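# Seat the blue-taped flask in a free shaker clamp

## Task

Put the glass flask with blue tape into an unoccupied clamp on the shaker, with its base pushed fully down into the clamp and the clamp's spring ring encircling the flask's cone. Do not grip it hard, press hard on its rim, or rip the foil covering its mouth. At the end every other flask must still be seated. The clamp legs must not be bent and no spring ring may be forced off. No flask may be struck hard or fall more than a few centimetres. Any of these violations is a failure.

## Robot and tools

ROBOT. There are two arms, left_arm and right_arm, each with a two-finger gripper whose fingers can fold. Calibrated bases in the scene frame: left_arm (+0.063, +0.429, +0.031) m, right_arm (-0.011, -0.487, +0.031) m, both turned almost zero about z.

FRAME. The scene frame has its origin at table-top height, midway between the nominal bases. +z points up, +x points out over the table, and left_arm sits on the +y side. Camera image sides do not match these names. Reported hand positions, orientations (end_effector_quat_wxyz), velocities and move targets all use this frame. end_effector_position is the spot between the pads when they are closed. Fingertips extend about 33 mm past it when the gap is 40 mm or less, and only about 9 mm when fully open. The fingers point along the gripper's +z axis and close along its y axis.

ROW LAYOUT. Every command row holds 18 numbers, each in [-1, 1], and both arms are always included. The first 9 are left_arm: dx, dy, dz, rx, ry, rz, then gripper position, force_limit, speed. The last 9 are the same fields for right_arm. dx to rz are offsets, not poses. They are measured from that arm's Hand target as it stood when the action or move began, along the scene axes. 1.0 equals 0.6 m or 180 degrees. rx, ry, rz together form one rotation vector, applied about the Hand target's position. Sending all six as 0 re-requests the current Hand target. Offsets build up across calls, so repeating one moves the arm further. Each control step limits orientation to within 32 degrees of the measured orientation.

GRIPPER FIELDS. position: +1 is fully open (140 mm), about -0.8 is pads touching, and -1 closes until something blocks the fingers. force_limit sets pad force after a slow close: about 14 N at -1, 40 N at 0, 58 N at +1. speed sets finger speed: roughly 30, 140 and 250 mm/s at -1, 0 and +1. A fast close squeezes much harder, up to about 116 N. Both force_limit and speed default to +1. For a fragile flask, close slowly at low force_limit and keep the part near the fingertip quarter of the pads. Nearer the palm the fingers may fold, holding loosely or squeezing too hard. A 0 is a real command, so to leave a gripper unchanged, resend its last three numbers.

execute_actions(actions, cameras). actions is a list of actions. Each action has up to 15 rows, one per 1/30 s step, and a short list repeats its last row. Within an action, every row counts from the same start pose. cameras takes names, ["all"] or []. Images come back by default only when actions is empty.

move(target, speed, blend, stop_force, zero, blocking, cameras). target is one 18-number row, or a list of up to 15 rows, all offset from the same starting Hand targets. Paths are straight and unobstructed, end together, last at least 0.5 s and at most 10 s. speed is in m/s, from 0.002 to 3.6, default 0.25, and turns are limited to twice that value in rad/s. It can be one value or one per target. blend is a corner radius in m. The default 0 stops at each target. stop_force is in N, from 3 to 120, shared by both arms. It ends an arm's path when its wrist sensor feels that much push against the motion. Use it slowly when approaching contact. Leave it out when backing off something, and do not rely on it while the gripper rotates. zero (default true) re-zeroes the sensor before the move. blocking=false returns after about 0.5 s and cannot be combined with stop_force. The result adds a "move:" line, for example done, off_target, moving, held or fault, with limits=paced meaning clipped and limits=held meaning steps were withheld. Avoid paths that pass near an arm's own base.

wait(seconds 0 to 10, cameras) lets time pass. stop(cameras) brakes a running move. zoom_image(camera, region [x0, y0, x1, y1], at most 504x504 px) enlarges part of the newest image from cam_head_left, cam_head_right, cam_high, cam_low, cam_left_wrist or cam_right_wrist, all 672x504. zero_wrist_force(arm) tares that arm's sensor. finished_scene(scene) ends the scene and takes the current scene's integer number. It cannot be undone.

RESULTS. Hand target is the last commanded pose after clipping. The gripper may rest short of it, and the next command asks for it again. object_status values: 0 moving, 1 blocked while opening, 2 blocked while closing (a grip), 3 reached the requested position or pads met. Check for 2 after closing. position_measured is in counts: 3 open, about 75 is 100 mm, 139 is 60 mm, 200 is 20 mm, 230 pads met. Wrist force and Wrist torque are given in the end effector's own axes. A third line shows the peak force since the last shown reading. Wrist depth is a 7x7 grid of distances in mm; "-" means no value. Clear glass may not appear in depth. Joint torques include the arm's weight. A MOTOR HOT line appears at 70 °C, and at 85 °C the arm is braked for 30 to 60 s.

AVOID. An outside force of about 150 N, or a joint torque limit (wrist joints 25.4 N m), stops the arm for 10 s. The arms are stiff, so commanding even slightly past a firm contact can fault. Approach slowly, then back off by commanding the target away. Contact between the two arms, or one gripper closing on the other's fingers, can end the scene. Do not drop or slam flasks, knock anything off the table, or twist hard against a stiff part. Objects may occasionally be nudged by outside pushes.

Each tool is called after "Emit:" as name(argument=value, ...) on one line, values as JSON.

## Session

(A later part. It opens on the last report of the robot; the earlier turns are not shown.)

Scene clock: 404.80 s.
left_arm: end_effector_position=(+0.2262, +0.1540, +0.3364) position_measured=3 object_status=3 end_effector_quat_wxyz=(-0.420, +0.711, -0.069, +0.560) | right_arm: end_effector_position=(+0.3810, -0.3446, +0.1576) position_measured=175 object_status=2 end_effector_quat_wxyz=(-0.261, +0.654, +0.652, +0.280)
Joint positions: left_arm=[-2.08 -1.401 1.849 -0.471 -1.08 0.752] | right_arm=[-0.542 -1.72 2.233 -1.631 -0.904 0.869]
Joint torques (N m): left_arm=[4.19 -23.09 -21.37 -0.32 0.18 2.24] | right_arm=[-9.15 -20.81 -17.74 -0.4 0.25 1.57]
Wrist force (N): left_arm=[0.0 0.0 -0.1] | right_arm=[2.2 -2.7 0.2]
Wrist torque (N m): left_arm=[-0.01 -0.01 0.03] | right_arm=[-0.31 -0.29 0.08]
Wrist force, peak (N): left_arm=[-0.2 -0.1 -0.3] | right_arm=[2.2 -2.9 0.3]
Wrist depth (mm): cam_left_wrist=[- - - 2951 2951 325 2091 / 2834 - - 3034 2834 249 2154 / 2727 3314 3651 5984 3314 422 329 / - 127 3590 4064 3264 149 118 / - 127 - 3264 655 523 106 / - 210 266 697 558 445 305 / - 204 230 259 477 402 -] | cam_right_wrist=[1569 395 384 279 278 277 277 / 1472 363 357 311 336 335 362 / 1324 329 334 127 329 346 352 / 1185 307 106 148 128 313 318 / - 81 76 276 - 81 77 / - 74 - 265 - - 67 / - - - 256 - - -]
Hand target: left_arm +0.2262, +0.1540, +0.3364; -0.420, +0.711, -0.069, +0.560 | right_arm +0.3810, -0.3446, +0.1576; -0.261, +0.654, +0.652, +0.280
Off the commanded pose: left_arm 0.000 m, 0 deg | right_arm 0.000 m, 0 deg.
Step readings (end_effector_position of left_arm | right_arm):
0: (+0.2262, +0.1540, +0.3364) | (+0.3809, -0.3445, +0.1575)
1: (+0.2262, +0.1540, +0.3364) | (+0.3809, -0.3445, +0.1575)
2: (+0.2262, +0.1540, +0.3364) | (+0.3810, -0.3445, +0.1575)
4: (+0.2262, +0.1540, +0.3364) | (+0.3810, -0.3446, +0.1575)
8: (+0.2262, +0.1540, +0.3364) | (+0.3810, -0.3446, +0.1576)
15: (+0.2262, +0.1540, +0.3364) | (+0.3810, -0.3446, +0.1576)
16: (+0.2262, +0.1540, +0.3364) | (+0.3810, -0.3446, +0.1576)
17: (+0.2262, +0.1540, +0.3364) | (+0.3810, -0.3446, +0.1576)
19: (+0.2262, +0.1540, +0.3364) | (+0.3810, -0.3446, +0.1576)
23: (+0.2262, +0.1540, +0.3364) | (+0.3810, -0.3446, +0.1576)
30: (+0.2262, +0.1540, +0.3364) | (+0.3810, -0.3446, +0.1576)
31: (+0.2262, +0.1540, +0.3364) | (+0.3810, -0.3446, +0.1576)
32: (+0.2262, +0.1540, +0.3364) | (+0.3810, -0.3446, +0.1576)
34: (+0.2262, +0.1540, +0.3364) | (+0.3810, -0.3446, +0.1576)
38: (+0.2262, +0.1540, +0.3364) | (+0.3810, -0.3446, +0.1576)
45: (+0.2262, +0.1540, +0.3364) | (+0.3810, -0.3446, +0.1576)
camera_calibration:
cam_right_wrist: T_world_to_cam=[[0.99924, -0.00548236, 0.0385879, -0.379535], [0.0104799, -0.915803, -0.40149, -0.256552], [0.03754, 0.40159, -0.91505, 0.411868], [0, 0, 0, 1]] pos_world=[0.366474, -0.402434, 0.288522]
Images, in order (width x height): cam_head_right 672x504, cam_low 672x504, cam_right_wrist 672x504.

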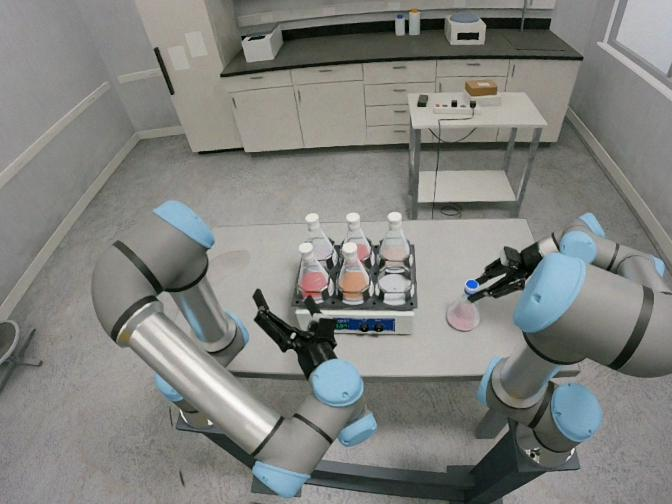

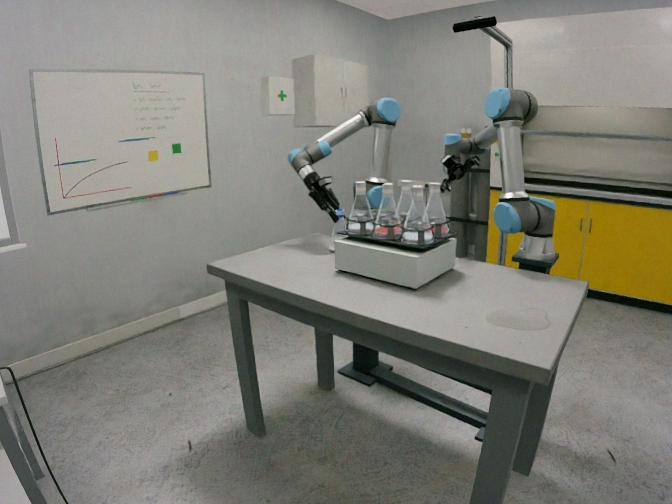

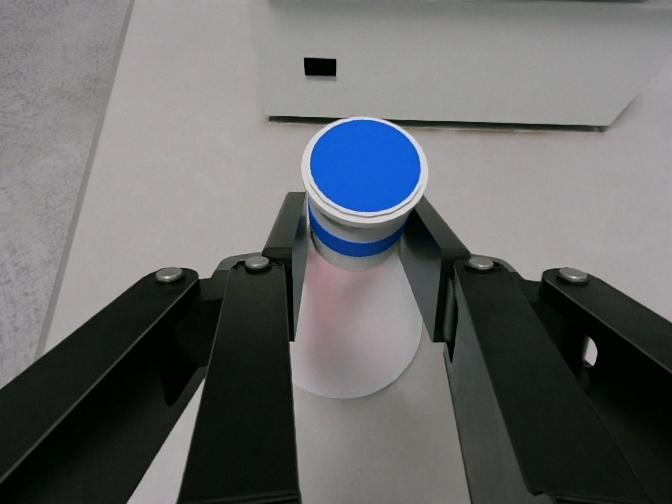

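Emit:
move(target=[[0,0,0,0,0,0,1,1,1,0,0,0.404,0,0,0,-1,-0.03,-0.82],[0,0,0,0,0,0,1,1,1,0.0275,0.3543,0.404,0,0,0,-1,-0.03,-0.82],[0,0,0,0,0,0,1,1,1,0.0275,0.3543,0.327,0,0,0,-1,-0.03,-0.82]], blend=[0.02,0.02,0], cameras=["cam_head_right","cam_right_wrist","cam_head_left"])

Emit:
zoom_image(camera="cam_head_right", region=[350, 220, 430, 320])

Emit:
zero_wrist_force(arm="right_arm")

Emit:
move(target=[0,0,0,0,0,0,1,1,1,0,0,-0.04,0,0,0,-1,-0.03,-0.82], speed=0.015, stop_force=15, cameras=["cam_head_right","cam_right_wrist"])

Emit:
zoom_image(camera="cam_head_right", region=[350, 220, 430, 320])

Scene clock: 414.50 s.
left_arm: end_effector_position=(+0.2262, +0.1540, +0.3364) position_measured=3 object_status=3 end_effector_quat_wxyz=(-0.420, +0.711, -0.069, +0.560) | right_arm: end_effector_position=(+0.3976, -0.1320, +0.3538) position_measured=175 object_status=2 end_effector_quat_wxyz=(-0.261, +0.654, +0.652, +0.280)
Joint positions: left_arm=[-2.08 -1.401 1.849 -0.471 -1.08 0.752] | right_arm=[0.009 -1.781 1.882 -1.716 -0.786 1.598]
Joint torques (N m): left_arm=[4.97 -22.96 -21.73 -0.34 -0.16 2.36] | right_arm=[5.88 -30.27 -21.51 -4.15 2.7 -0.02]
Wrist force (N): left_arm=[0.0 0.1 -0.1] | right_arm=[-1.2 -2.0 3.3]
Wrist torque (N m): left_arm=[0.02 0.01 0.04] | right_arm=[-0.24 -0.25 0.03]
Wrist force, peak (N): left_arm=[0.1 0.3 -0.3] | right_arm=[-4.4 -2.0 6.1]
Wrist depth (mm): cam_left_wrist=[- 3651 - 2992 3122 324 2032 / - - - 3077 2762 249 2244 / - - 2951 3590 3168 716 318 / - 127 - 3989 3419 149 118 / - 209 3168 3474 677 519 106 / - 210 263 693 551 446 303 / - 205 230 259 470 390 -] | cam_right_wrist=[630 630 646 229 671 241 2008 / 1669 782 - 247 384 262 1634 / 1519 1519 - 128 332 382 585 / 1436 1411 101 147 128 221 182 / - 81 76 264 - 81 77 / - 74 - 322 - - 67 / - - - 430 - - -]
Hand target: left_arm +0.2262, +0.1540, +0.3364; -0.420, +0.711, -0.069, +0.560 | right_arm +0.3975, -0.1320, +0.3538; -0.261, +0.654, +0.652, +0.280
Off the commanded pose: left_arm 0.000 m, 0 deg | right_arm 0.000 m, 0 deg.
move: done
camera_calibration:
cam_right_wrist: T_world_to_cam=[[0.99925, -0.0055835, 0.0383237, -0.402423], [0.0102847, -0.915765, -0.401583, 0.0168734], [0.0373377, 0.401676, -0.91502, 0.50548], [0, 0, 0, 1]] pos_world=[0.383074, -0.189834, 0.484723]
Images, in order (width x height): cam_head_left 672x504, cam_head_right 672x504, cam_right_wrist 672x504.

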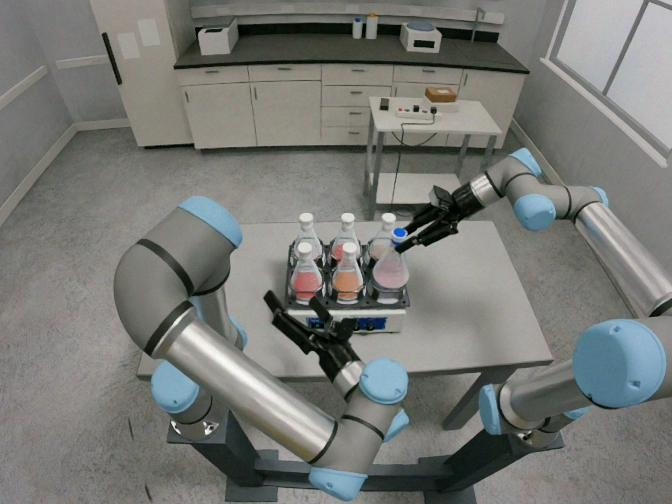

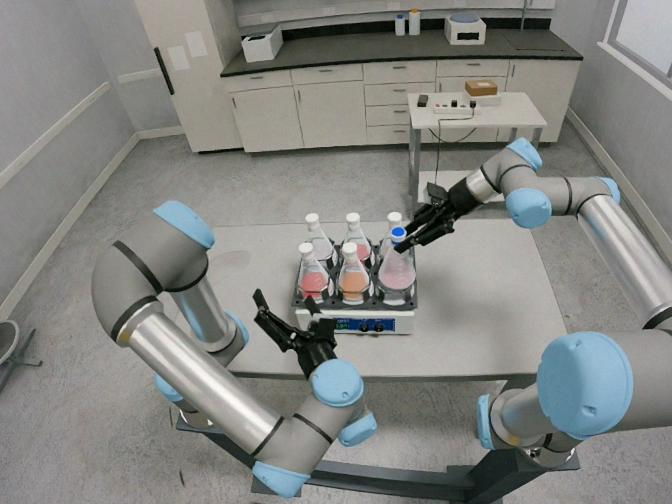

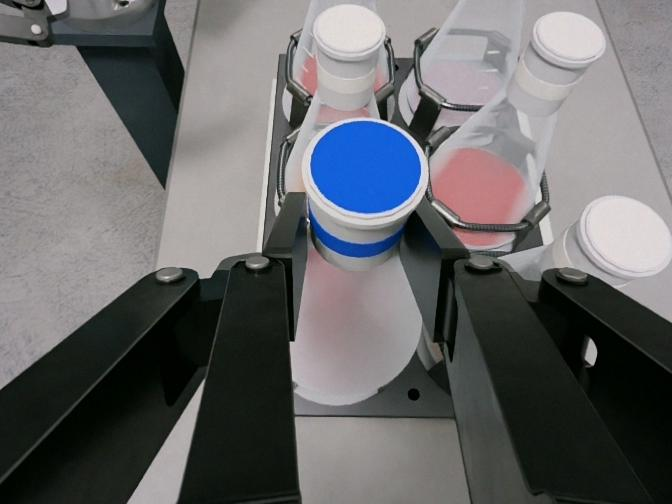

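Scaled by 5.040 from the camera's 672x504 image, which has a finer 960x720 frame.

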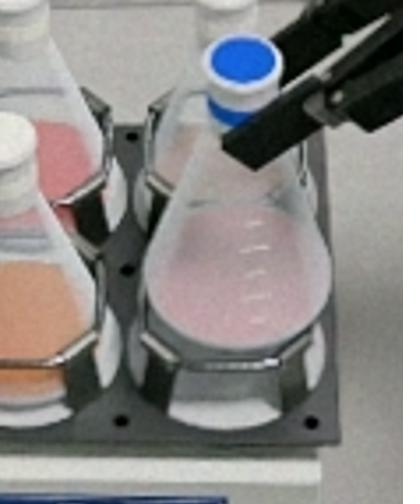

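Wrist force sensor zeroed.

Scene clock: 416.03 s.
left_arm: end_effector_position=(+0.2262, +0.1540, +0.3364) position_measured=3 object_status=3 end_effector_quat_wxyz=(-0.420, +0.711, -0.069, +0.560) | right_arm: end_effector_position=(+0.3975, -0.1320, +0.3470) position_measured=175 object_status=2 end_effector_quat_wxyz=(-0.261, +0.654, +0.652, +0.281)
Joint positions: left_arm=[-2.08 -1.401 1.849 -0.471 -1.08 0.752] | right_arm=[0.009 -1.779 1.899 -1.734 -0.786 1.598]
Joint torques (N m): left_arm=[4.16 -24.15 -21.92 -0.25 0.08 2.05] | right_arm=[-3.31 -23.21 -29.87 -3.22 -3.58 -1.32]
Wrist force (N, zeroed by zero_wrist_force on right_arm): left_arm=[0.1 -0.1 -0.1] | right_arm=[14.3 -2.8 -8.7]
Wrist torque (N m, zeroed by zero_wrist_force on right_arm): left_arm=[-0.03 -0.02 0.03] | right_arm=[0.04 0.15 -0.04]
Wrist force, peak (N, zeroed by zero_wrist_force on right_arm): left_arm=[0.2 0.0 0.3] | right_arm=[19.9 -3.8 -11.6]
Wrist depth (mm): cam_left_wrist=[3531 5385 - 2834 3077 325 2091 / 2872 3419 - 3917 2872 248 2244 / - 3651 3779 5523 3215 419 320 / - 127 3989 4064 835 150 117 / - 126 4224 3419 614 541 106 / - 210 264 695 557 429 305 / - 204 230 258 472 390 -] | cam_right_wrist=[608 671 - 225 - 231 1851 / 1634 868 581 249 396 355 637 / 1529 1500 563 128 366 380 575 / 1419 1411 100 150 128 316 176 / - 81 76 277 117 81 76 / - 74 - 262 - - 67 / - - - 422 - - -]
Hand target: left_arm +0.2262, +0.1540, +0.3364; -0.420, +0.711, -0.069, +0.560 | right_arm +0.3975, -0.1320, +0.3470; -0.261, +0.654, +0.652, +0.281 (not the last commanded pose)
Off the commanded pose: left_arm 0.000 m, 0 deg | right_arm 0.017 m, 0 deg.
move: contact (right_arm)
camera_calibration:
cam_right_wrist: T_world_to_cam=[[0.99923, -0.00538562, 0.0388526, -0.402274], [0.0106831, -0.915715, -0.401685, 0.0140884], [0.0377413, 0.401791, -0.914953, 0.499188], [0, 0, 0, 1]] pos_world=[0.382974, -0.189835, 0.478022]
Images, in order (width x height): cam_head_right 672x504, cam_right_wrist 672x504.

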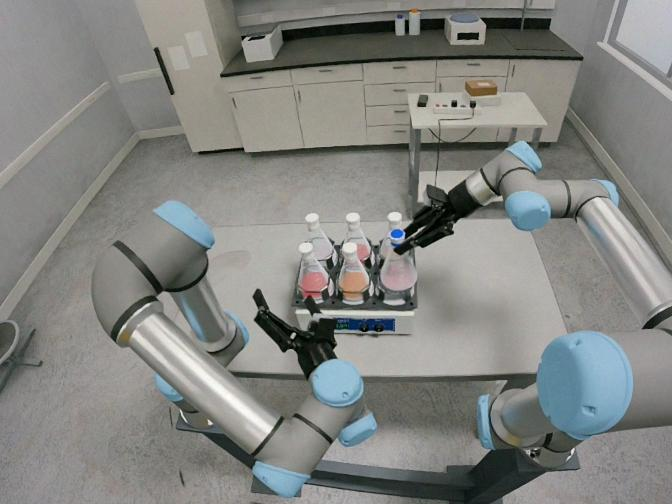

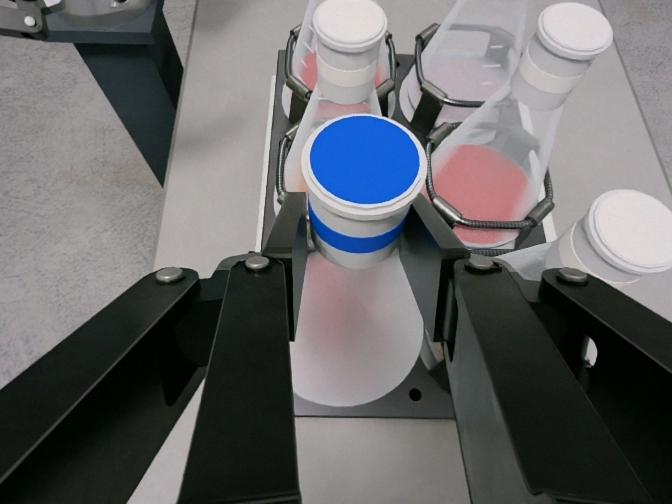

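Scaled by 5.040 from the camera's 672x504 image, which has a finer 960x720 frame.

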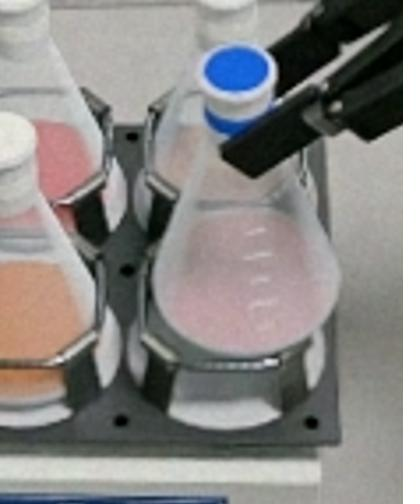

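Emit:
move(target=[[0,0,0,0,0,0,1,1,1,0,0,0.013,0,0,0,-1,-0.03,-0.82],[0,0,0,0,0,0,1,1,1,0,0.006,0.013,0.014,0,0,-1,-0.03,-0.82]], cameras=["cam_head_right"])

Emit:
zoom_image(camera="cam_head_right", region=[350, 220, 430, 320])

Emit:
move(target=[0,0,0,0,0,0,1,1,1,0,0,-0.04,0,0,0,-1,-0.03,-0.82], speed=0.015, stop_force=18, cameras=["cam_head_right","cam_head_left"])

Emit:
zoom_image(camera="cam_head_right", region=[350, 220, 430, 320])

Scene clock: 429.07 s.
left_arm: end_effector_position=(+0.2262, +0.1540, +0.3364) position_measured=3 object_status=3 end_effector_quat_wxyz=(-0.420, +0.711, -0.069, +0.560) | right_arm: end_effector_position=(+0.3975, -0.1285, +0.3548) position_measured=175 object_status=2 end_effector_quat_wxyz=(-0.275, +0.648, +0.646, +0.295)
Joint positions: left_arm=[-2.08 -1.401 1.849 -0.471 -1.08 0.752] | right_arm=[-0.005 -1.784 1.904 -1.721 -0.741 1.579]
Joint torques (N m): left_arm=[3.48 -24.09 -22.08 -0.21 -0.05 2.18] | right_arm=[11.18 -10 -35.04 -1.61 3.65 1.45]
Wrist force (N, zeroed by zero_wrist_force on right_arm): left_arm=[0.0 0.1 0.0] | right_arm=[-0.2 0.2 -0.3]
Wrist torque (N m, zeroed by zero_wrist_force on right_arm): left_arm=[0.03 -0.01 0.03] | right_arm=[0.03 -0.08 0.00]
Wrist force, peak (N, zeroed by zero_wrist_force on right_arm): left_arm=[0.0 0.0 -0.4] | right_arm=[14.5 -2.9 -8.8]
Wrist depth (mm): cam_left_wrist=[- 3779 - 2798 2762 324 2341 / - - - 3034 2834 248 2244 / - 2659 4064 4308 3419 427 330 / - 127 3989 3847 3419 150 118 / - 127 - 3474 645 500 106 / - 210 263 2798 573 447 304 / - 203 230 257 472 393 -] | cam_right_wrist=[297 640 699 236 718 699 2025 / 1782 750 634 240 392 256 1851 / 1601 1580 579 129 379 387 - / 1463 1445 101 145 128 336 181 / - 81 76 271 116 81 76 / - 74 - 260 - - 67 / - - - 429 - - -]
Hand target: left_arm +0.2262, +0.1540, +0.3364; -0.420, +0.711, -0.069, +0.560 | right_arm +0.3975, -0.1284, +0.3548; -0.275, +0.648, +0.646, +0.295
Off the commanded pose: left_arm 0.000 m, 0 deg | right_arm 0.000 m, 0 deg.
move: done
Images, in order (width x height): cam_head_right 672x504.

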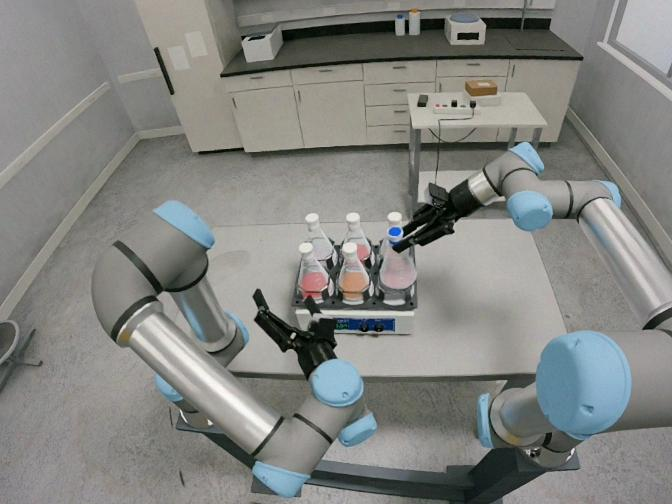

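Scaled by 5.040 from the camera's 672x504 image, which has a finer 960x720 frame.

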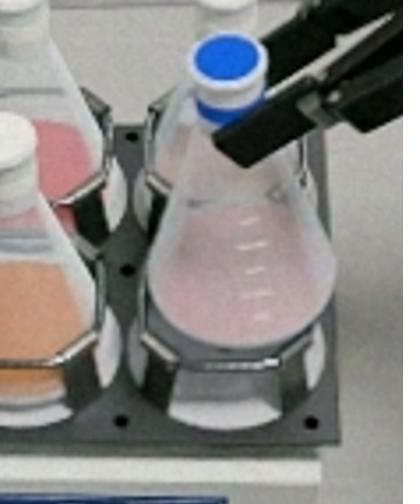

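Scene clock: 430.90 s.
left_arm: end_effector_position=(+0.2262, +0.1540, +0.3364) position_measured=3 object_status=3 end_effector_quat_wxyz=(-0.420, +0.711, -0.069, +0.560) | right_arm: end_effector_position=(+0.3975, -0.1283, +0.3432) position_measured=175 object_status=2 end_effector_quat_wxyz=(-0.275, +0.648, +0.646, +0.295)
Joint positions: left_arm=[-2.08 -1.401 1.849 -0.471 -1.08 0.752] | right_arm=[-0.005 -1.78 1.931 -1.752 -0.741 1.579]
Joint torques (N m): left_arm=[4.66 -23.29 -21.29 -0.25 -0.09 2.27] | right_arm=[-6.08 -22.54 -29.17 -3.2 -3.96 -1.24]
Wrist force (N, zeroed by zero_wrist_force on right_arm): left_arm=[0.0 -0.2 0.0] | right_arm=[15.6 -3.0 -8.2]
Wrist torque (N m, zeroed by zero_wrist_force on right_arm): left_arm=[-0.04 -0.01 0.03] | right_arm=[0.04 0.15 -0.07]
Wrist force, peak (N, zeroed by zero_wrist_force on right_arm): left_arm=[-0.2 -0.1 -0.3] | right_arm=[21.5 -4.7 -11.1]
Wrist depth (mm): cam_left_wrist=[4396 - - 2872 2911 326 2071 / 2505 - - 2834 2992 248 2176 / - - - - 3264 713 328 / - 127 - 4064 - 148 124 / - 136 - 3531 617 539 107 / - 210 266 756 554 445 - / - 204 231 258 469 380 -] | cam_right_wrist=[600 642 673 223 697 231 2008 / 1743 767 644 238 399 246 1730 / 1590 1634 554 129 366 382 578 / 1454 1436 101 152 128 326 172 / - 80 76 275 117 81 76 / - 74 - - - - 67 / - - - 415 - - -]
Hand target: left_arm +0.2262, +0.1540, +0.3364; -0.420, +0.711, -0.069, +0.560 | right_arm +0.3975, -0.1283, +0.3432; -0.275, +0.648, +0.646, +0.295 (not the last commanded pose)
Off the commanded pose: left_arm 0.000 m, 0 deg | right_arm 0.012 m, 0 deg.
move: contact (right_arm)
Images, in order (width x height): cam_head_left 672x504, cam_head_right 672x504.

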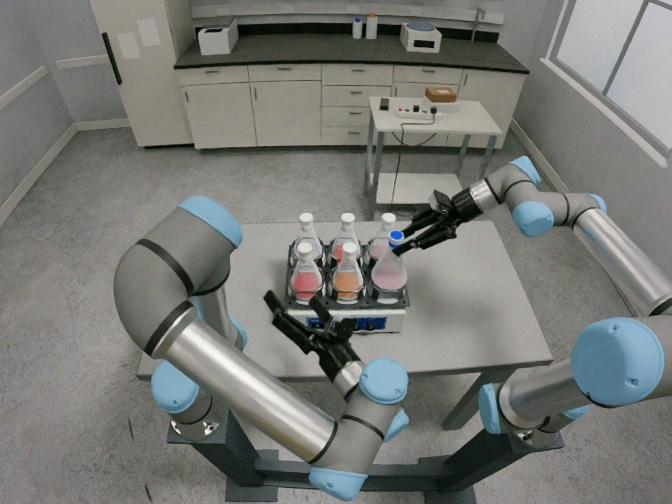

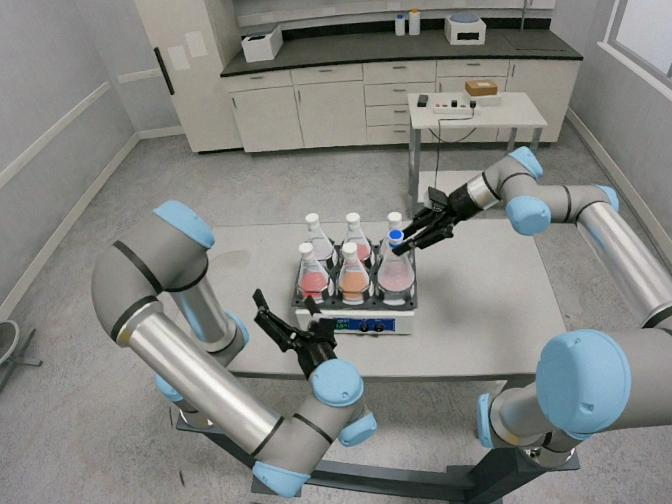

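Scaled by 5.040 from the camera's 672x504 image, which has a finer 960x720 frame.

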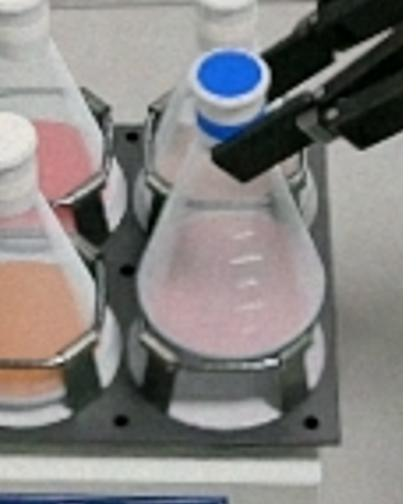

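Emit:
move(target=[0,0,0,0,0,0,1,1,1,-0.003,0,-0.06,0,0,0,-1,-0.03,-0.82], speed=0.015, stop_force=28, cameras=["cam_head_right","cam_head_left"])

Emit:
zoom_image(camera="cam_head_right", region=[350, 220, 430, 320])

Emit:
zoom_image(camera="cam_head_left", region=[350, 220, 430, 320])

Scene clock: 436.10 s.
left_arm: end_effector_position=(+0.2262, +0.1540, +0.3364) position_measured=3 object_status=3 end_effector_quat_wxyz=(-0.420, +0.711, -0.069, +0.560) | right_arm: end_effector_position=(+0.3968, -0.1212, +0.3387) position_measured=175 object_status=2 end_effector_quat_wxyz=(-0.286, +0.643, +0.641, +0.306)
Joint positions: left_arm=[-2.08 -1.401 1.849 -0.471 -1.08 0.752] | right_arm=[-0.005 -1.776 1.961 -1.786 -0.707 1.579]
Joint torques (N m): left_arm=[3.69 -23.32 -21.8 -0.43 -0.1 2.1] | right_arm=[5.5 -14.24 -17.96 -2.38 -7.72 1.95]
Wrist force (N, zeroed by zero_wrist_force on right_arm): left_arm=[0.0 0.1 0.1] | right_arm=[32.2 -6.6 -16.0]
Wrist torque (N m, zeroed by zero_wrist_force on right_arm): left_arm=[0.01 0.00 0.03] | right_arm=[0.15 0.38 -0.22]
Wrist force, peak (N, zeroed by zero_wrist_force on right_arm): left_arm=[-0.3 0.2 -0.1] | right_arm=[37.4 -8.6 -27.0]
Wrist depth (mm): cam_left_wrist=[2872 - - 2762 2727 326 1995 / - - - 3989 2951 246 2112 / - - - - 3366 713 330 / - 127 - 3989 2534 149 118 / - 118 - 3474 758 525 106 / - 210 267 697 621 445 304 / - 204 231 260 455 390 -] | cam_right_wrist=[286 630 714 222 - 223 2116 / 1717 675 635 143 376 246 2061 / 1601 884 567 131 349 419 600 / 1472 1500 98 154 127 318 166 / - 81 76 278 - 81 79 / - 74 - 253 - - 67 / - - - 401 - - -]
Hand target: left_arm +0.2262, +0.1540, +0.3364; -0.420, +0.711, -0.069, +0.560 | right_arm +0.3968, -0.1216, +0.3382; -0.286, +0.643, +0.641, +0.305 (not the last commanded pose)
Off the commanded pose: left_arm 0.000 m, 0 deg | right_arm 0.032 m, 2 deg.
move: contact (right_arm)
Images, in order (width x height): cam_head_left 672x504, cam_head_right 672x504.

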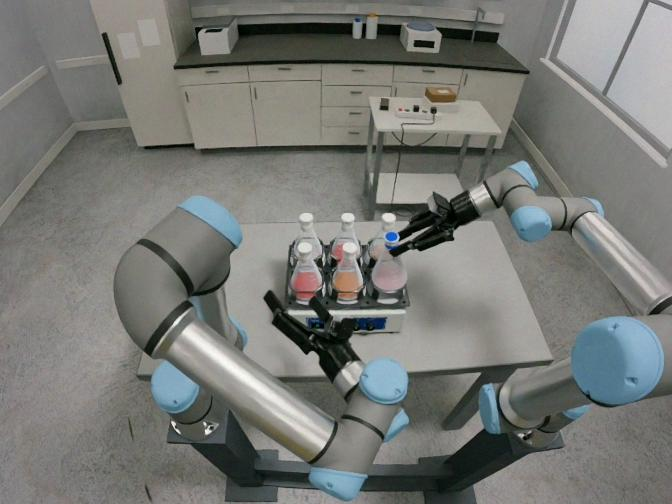

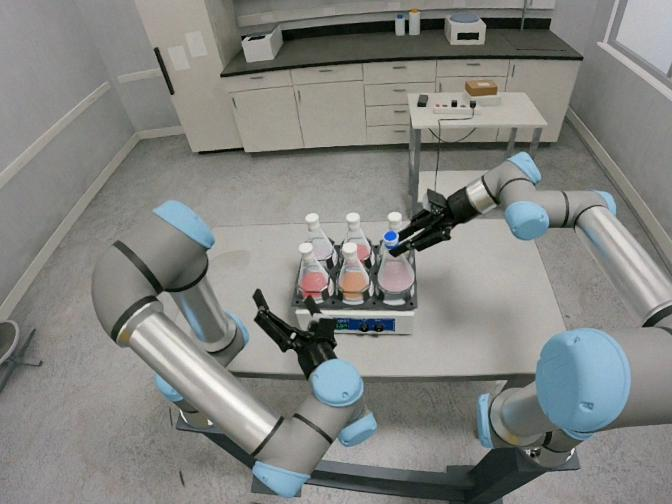

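Scaled by 5.040 from the camera's 672x504 image, which has a finer 960x720 frame.

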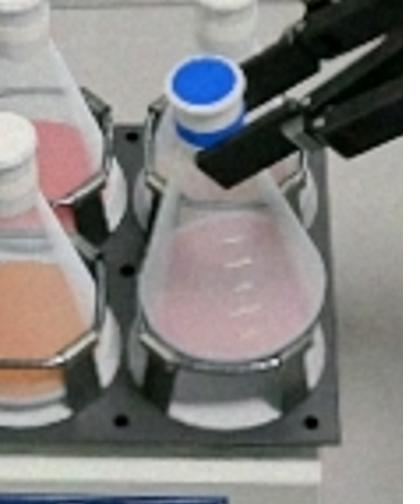

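Scaled by 5.040 from the camera's 672x504 image, which has a finer 960x720 frame.

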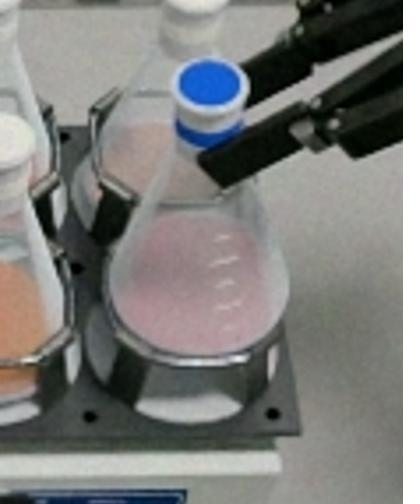

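Emit:
move(target=[0,0,0,0,0,0,1,1,1,-0.003,-0.02,-0.012,0,0,0,-1,-0.03,-0.82], speed=0.02, cameras=["cam_head_right","cam_head_left"])

Emit:
zoom_image(camera="cam_head_right", region=[350, 220, 430, 320])

Scene clock: 442.50 s.
left_arm: end_effector_position=(+0.2262, +0.1540, +0.3364) position_measured=3 object_status=3 end_effector_quat_wxyz=(-0.420, +0.711, -0.069, +0.560) | right_arm: end_effector_position=(+0.3953, -0.1276, +0.3384) position_measured=175 object_status=2 end_effector_quat_wxyz=(-0.295, +0.639, +0.637, +0.316)
Joint positions: left_arm=[-2.08 -1.401 1.849 -0.471 -1.08 0.752] | right_arm=[-0.036 -1.789 1.98 -1.756 -0.677 1.532]
Joint torques (N m): left_arm=[3.36 -23.35 -21.38 -0.01 -0.18 2.17] | right_arm=[3.47 -4.47 -13.91 0.04 -7.6 2.72]
Wrist force (N, zeroed by zero_wrist_force on right_arm): left_arm=[0.0 0.1 0.0] | right_arm=[36.4 1.9 -15.7]
Wrist torque (N m, zeroed by zero_wrist_force on right_arm): left_arm=[0.02 0.00 0.04] | right_arm=[-0.17 0.47 -0.36]
Wrist force, peak (N, zeroed by zero_wrist_force on right_arm): left_arm=[-0.4 0.1 0.0] | right_arm=[38.4 -7.6 -18.8]
Wrist depth (mm): cam_left_wrist=[2872 - 3168 2911 2872 326 2112 / 3168 - - 3122 2911 250 382 / 2292 3917 3531 - 3077 751 330 / - 127 3168 4683 795 149 118 / - 119 - 3314 675 492 106 / - 210 261 704 555 451 303 / - 203 230 257 472 391 -] | cam_right_wrist=[282 624 755 227 793 313 2097 / 1782 741 664 226 409 251 1942 / 1646 959 585 131 355 391 619 / 1509 1481 101 147 128 347 170 / - 80 76 276 - 81 79 / - 74 - 251 - - 67 / - - - 400 - - -]
Hand target: left_arm +0.2262, +0.1540, +0.3364; -0.420, +0.711, -0.069, +0.560 | right_arm +0.3950, -0.1336, +0.3310; -0.286, +0.643, +0.641, +0.305
Off the commanded pose: left_arm 0.000 m, 0 deg | right_arm 0.010 m, 2 deg.
move: off_target (right_arm)
Images, in order (width x height): cam_head_left 672x504, cam_head_right 672x504.

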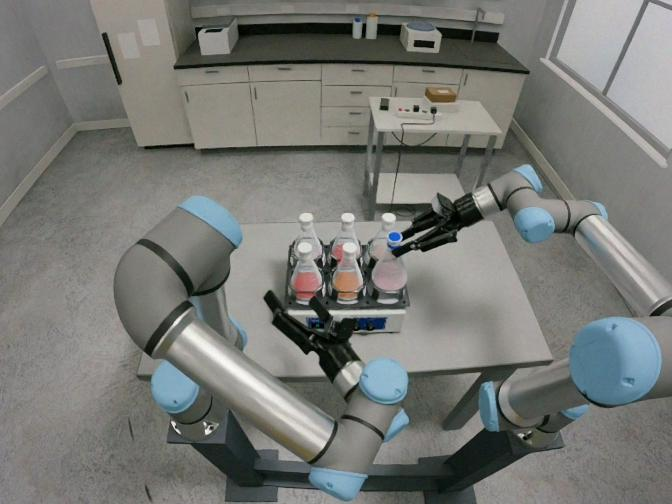

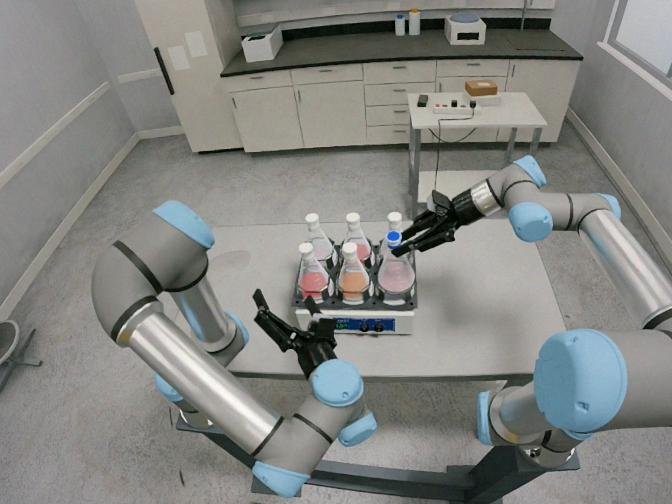

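Scaled by 5.040 from the camera's 672x504 image, which has a finer 960x720 frame.

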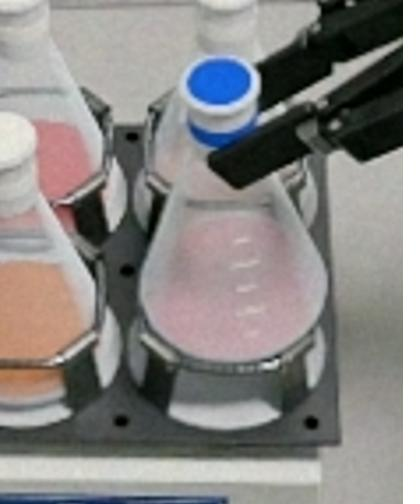

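Emit:
move(target=[[0,0,0,0,0,0,1,1,1,0,0,-0.015,0,0.035,0,-1,-0.03,-0.82],[0,0,0,0,0,0,1,1,1,0,0,-0.02,0,-0.035,0,-1,-0.03,-0.82],[0,0,0,0,0,0,1,1,1,0,0,-0.025,0,0.035,0,-1,-0.03,-0.82],[0,0,0,0,0,0,1,1,1,0,0,-0.025,0,0,0,-1,-0.03,-0.82]], speed=0.06, blend=[0.002,0.002,0.002,0], cameras=["cam_head_right","cam_head_left"])

Emit:
zoom_image(camera="cam_head_right", region=[350, 220, 430, 320])

Emit:
zoom_image(camera="cam_head_left", region=[350, 220, 430, 320])

Scene clock: 458.67 s.
left_arm: end_effector_position=(+0.2262, +0.1540, +0.3364) position_measured=3 object_status=3 end_effector_quat_wxyz=(-0.420, +0.711, -0.069, +0.560) | right_arm: end_effector_position=(+0.3962, -0.1180, +0.3364) position_measured=178 object_status=2 end_effector_quat_wxyz=(-0.311, +0.631, +0.629, +0.333) end_effector_velocity=(-0.002, +0.000, -0.002) end_effector_angular_velocity=(+0.000, +0.010, +0.000)
Joint positions: left_arm=[-2.08 -1.401 1.849 -0.471 -1.08 0.752] | right_arm=[-0.036 -1.78 2.012 -1.797 -0.625 1.531]
Joint velocities: left_arm=[within noise] | right_arm=[0.001 0 0.002 0.008 -0.001 0.001]
Joint torques (N m): left_arm=[3.54 -25.07 -21.33 -0.26 -0.2 2.19] | right_arm=[-15.7 -5.11 -17.06 0.17 -7.64 1.08]
Wrist force (N, zeroed by zero_wrist_force on right_arm): left_arm=[-0.1 -0.2 0.0] | right_arm=[35.8 -3.3 -17.5]
Wrist torque (N m, zeroed by zero_wrist_force on right_arm): left_arm=[-0.04 0.02 0.04] | right_arm=[0.60 0.47 0.93]
Wrist force, peak (N, zeroed by zero_wrist_force on right_arm): left_arm=[-0.2 -0.1 -0.3] | right_arm=[39.0 -13.1 -37.1]
Wrist depth (mm): cam_left_wrist=[2659 5669 2834 2834 2727 2071 2032 / - - - 3847 2798 249 2221 / 2267 3531 - 3366 3168 751 319 / - 127 2872 3590 3077 149 117 / - 118 - 3314 659 535 107 / - 209 264 690 582 450 - / - 204 230 259 454 392 -] | cam_right_wrist=[291 506 2008 303 - 317 2469 / 1795 695 - 220 425 237 2061 / 1769 782 - 137 161 390 1657 / 1500 1539 100 159 128 352 165 / - 80 76 278 113 85 78 / - 72 - 262 - - 69 / - - - 243 - - -]
Hand target: left_arm +0.2262, +0.1540, +0.3364; -0.420, +0.711, -0.069, +0.560 | right_arm +0.3950, -0.1336, +0.3160; -0.286, +0.643, +0.641, +0.305
Off the commanded pose: left_arm 0.000 m, 0 deg | right_arm 0.026 m, 5 deg.
move: off_target (right_arm)
Images, in order (width x height): cam_head_left 672x504, cam_head_right 672x504.

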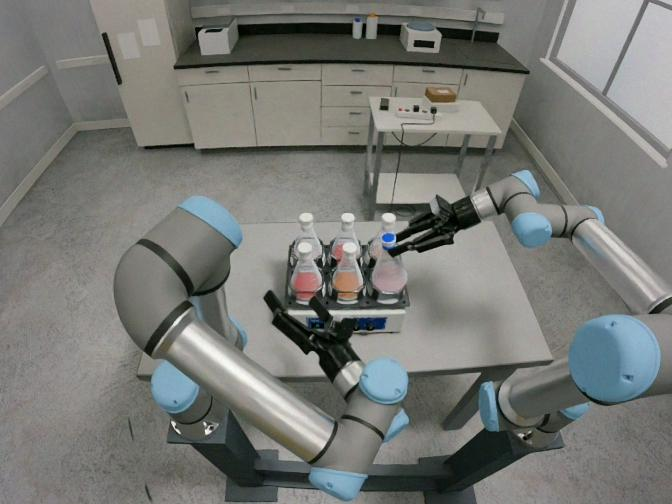

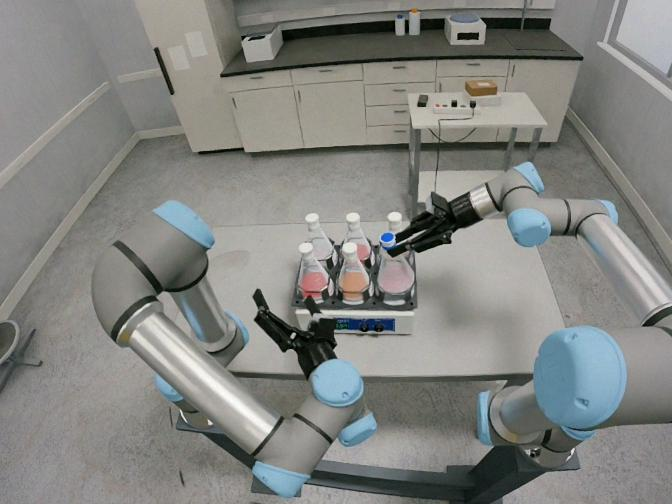

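Scaled by 5.040 from the camera's 672x504 image, which has a finer 960x720 frame.

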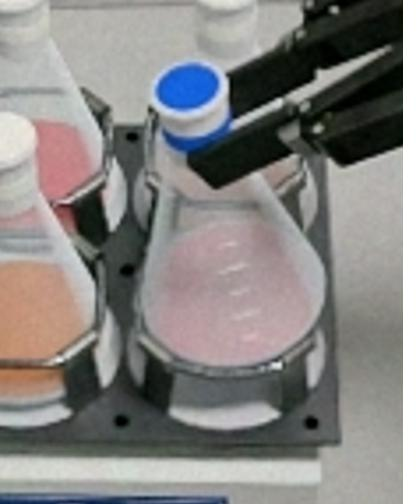

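Scaled by 5.040 from the camera's 672x504 image, which has a finer 960x720 frame.

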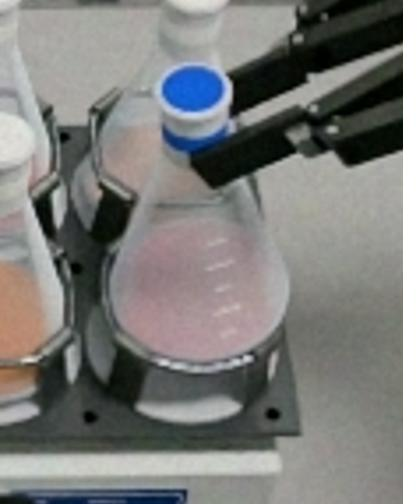

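Emit:
move(target=[[0,0,0,0,0,0,1,1,1,0,0,0.13,0.017,0,0,-1,-0.03,-0.82],[0,0,0,0,0,0,1,1,1,-0.0233,-0.352,0.13,0.017,0,0,-1,-0.03,-0.82],[0,0,0,0,0,0,1,1,1,-0.0233,-0.352,-0.245,0.017,0,0,-1,-0.03,-0.82]], blend=[0.03,0.03,0])

Emit:
move(target=[0,0,0,0,0,0,1,1,1,0,0,-0.04,0,0,0,-1,-0.03,-0.82], speed=0.02, stop_force=7, cameras=["cam_head_right","cam_low","cam_right_wrist"])

Emit:
zoom_image(camera="cam_head_right", region=[420, 255, 520, 345])

Emit:
zoom_image(camera="cam_low", region=[280, 180, 380, 280])

Scene clock: 477.40 s.
left_arm: end_effector_position=(+0.2262, +0.1540, +0.3364) position_measured=3 object_status=3 end_effector_quat_wxyz=(-0.420, +0.711, -0.069, +0.560) | right_arm: end_effector_position=(+0.3810, -0.3448, +0.1691) position_measured=179 object_status=2 end_effector_quat_wxyz=(-0.303, +0.636, +0.633, +0.322)
Joint positions: left_arm=[-2.08 -1.401 1.849 -0.471 -1.08 0.752] | right_arm=[-0.602 -1.675 2.21 -1.492 -0.841 0.728]
Joint torques (N m): left_arm=[3.58 -24.09 -20.92 -0.29 -0.2 2] | right_arm=[6.35 -23.62 -17.79 -2.33 0.67 -1.24]
Wrist force (N, zeroed by zero_wrist_force on right_arm): left_arm=[0.0 -0.1 -0.1] | right_arm=[-0.3 -0.6 -0.7]
Wrist torque (N m, zeroed by zero_wrist_force on right_arm): left_arm=[-0.01 0.01 0.03] | right_arm=[-0.14 -0.09 -0.02]
Wrist force, peak (N, zeroed by zero_wrist_force on right_arm): left_arm=[0.0 -0.2 -0.3] | right_arm=[36.2 -3.0 -18.0]
Wrist depth (mm): cam_left_wrist=[2316 3590 - 2911 2951 2112 2052 / 2798 3474 4308 3215 2834 248 2154 / - - 3314 - 3034 421 330 / - 127 - 4142 2992 140 117 / - 119 - 3264 695 504 107 / - 210 265 751 550 479 304 / - 203 231 258 471 389 -] | cam_right_wrist=[1927 1809 468 288 289 286 286 / 1634 428 409 298 317 317 313 / 1463 372 371 137 360 365 378 / 1302 333 107 158 130 344 347 / - 80 76 - - 85 77 / - 72 - - - - 69 / - - - 260 - - -]
Hand target: left_arm +0.2262, +0.1540, +0.3364; -0.420, +0.711, -0.069, +0.560 | right_arm +0.3810, -0.3448, +0.1690; -0.303, +0.636, +0.633, +0.322
Off the commanded pose: left_arm 0.000 m, 0 deg | right_arm 0.000 m, 0 deg.
move: done

Scene clock: 478.83 s.
left_arm: end_effector_position=(+0.2262, +0.1540, +0.3364) position_measured=3 object_status=3 end_effector_quat_wxyz=(-0.420, +0.711, -0.069, +0.560) | right_arm: end_effector_position=(+0.3810, -0.3448, +0.1618) position_measured=179 object_status=2 end_effector_quat_wxyz=(-0.303, +0.636, +0.633, +0.322)
Joint positions: left_arm=[-2.08 -1.401 1.849 -0.471 -1.08 0.752] | right_arm=[-0.602 -1.664 2.222 -1.515 -0.841 0.728]
Joint torques (N m): left_arm=[2.35 -24.08 -22.04 -0.22 -0.47 2.12] | right_arm=[4.01 -28.74 -28.57 -2.68 1.23 -1.36]
Wrist force (N, zeroed by zero_wrist_force on right_arm): left_arm=[-0.1 -0.1 0.0] | right_arm=[4.9 -0.1 -6.3]
Wrist torque (N m, zeroed by zero_wrist_force on right_arm): left_arm=[-0.02 0.02 0.03] | right_arm=[-0.13 -0.02 -0.01]
Wrist force, peak (N, zeroed by zero_wrist_force on right_arm): left_arm=[0.4 0.1 0.0] | right_arm=[21.8 -0.2 -24.7]
Wrist depth (mm): cam_left_wrist=[2693 - 5009 2911 2872 322 2133 / 2476 - - 2341 2992 419 2198 / - 3034 2476 4488 3264 723 330 / - 127 3366 4064 5254 149 118 / - 209 3651 3366 562 533 107 / - 210 264 704 537 450 304 / - 203 231 259 468 390 -] | cam_right_wrist=[1851 793 442 282 284 284 283 / 1612 406 398 298 316 317 326 / 1445 360 355 136 354 353 375 / 1339 324 99 151 130 338 337 / - 81 76 281 - 85 77 / - 72 - - - - 69 / - - - 253 - - -]
Hand target: left_arm +0.2262, +0.1540, +0.3364; -0.420, +0.711, -0.069, +0.560 | right_arm +0.3810, -0.3448, +0.1618; -0.303, +0.636, +0.633, +0.322 (not the last commanded pose)
Off the commanded pose: left_arm 0.000 m, 0 deg | right_arm 0.017 m, 0 deg.
move: contact (right_arm)
camera_calibration:
cam_right_wrist: T_world_to_cam=[[0.999219, -0.00921002, 0.0384225, -0.380964], [0.0119819, -0.856025, -0.516795, -0.216273], [0.0376503, 0.516852, -0.855247, 0.445799], [0, 0, 0, 1]] pos_world=[0.366474, -0.419055, 0.284137]
Images, in order (width x height): cam_head_right 672x504, cam_low 672x504, cam_right_wrist 672x504.

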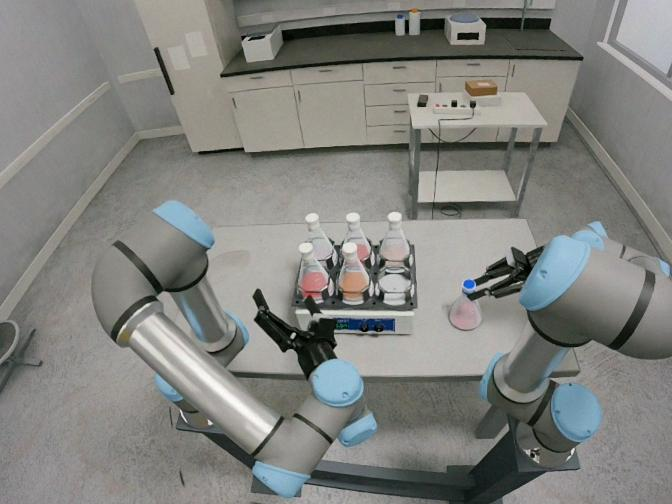

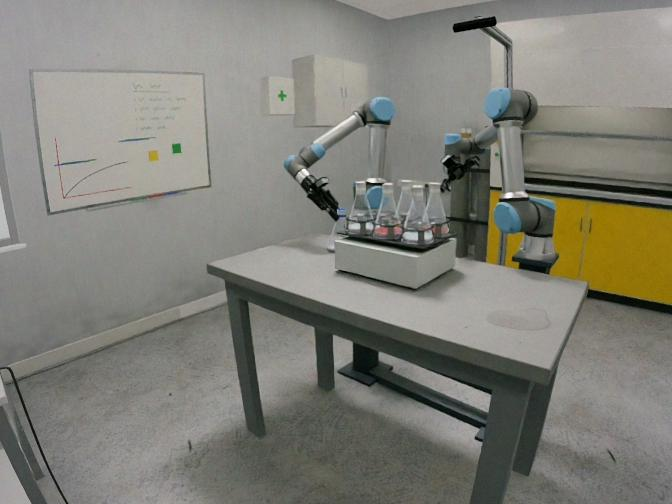

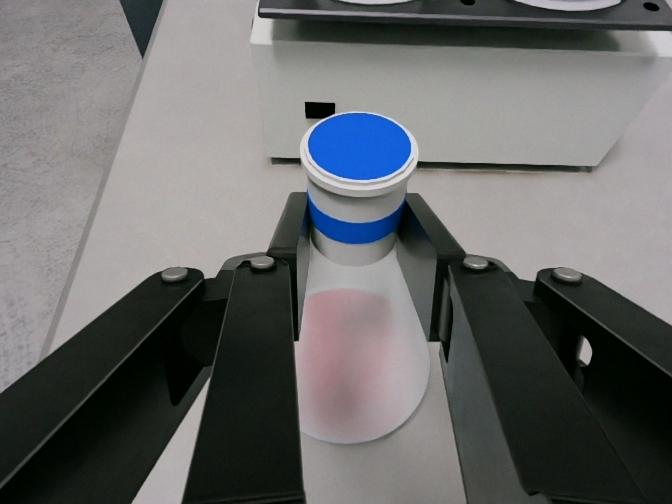

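Scaled by 5.040 from the camera's 672x504 image, which has a finer 960x720 frame.

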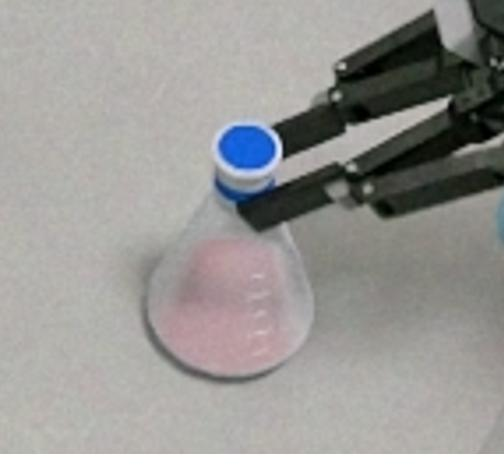

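Scaled by 5.040 from the camera's 672x504 image, which has a finer 960x720 frame.

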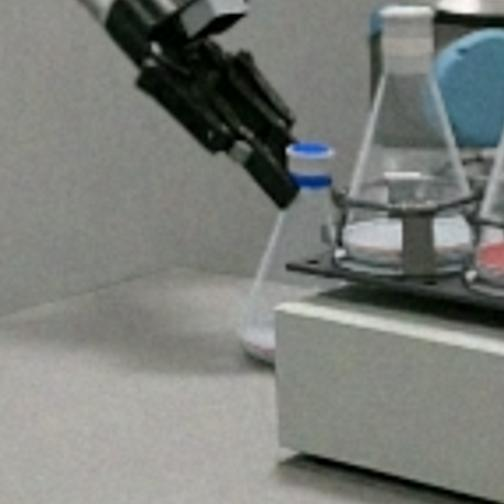

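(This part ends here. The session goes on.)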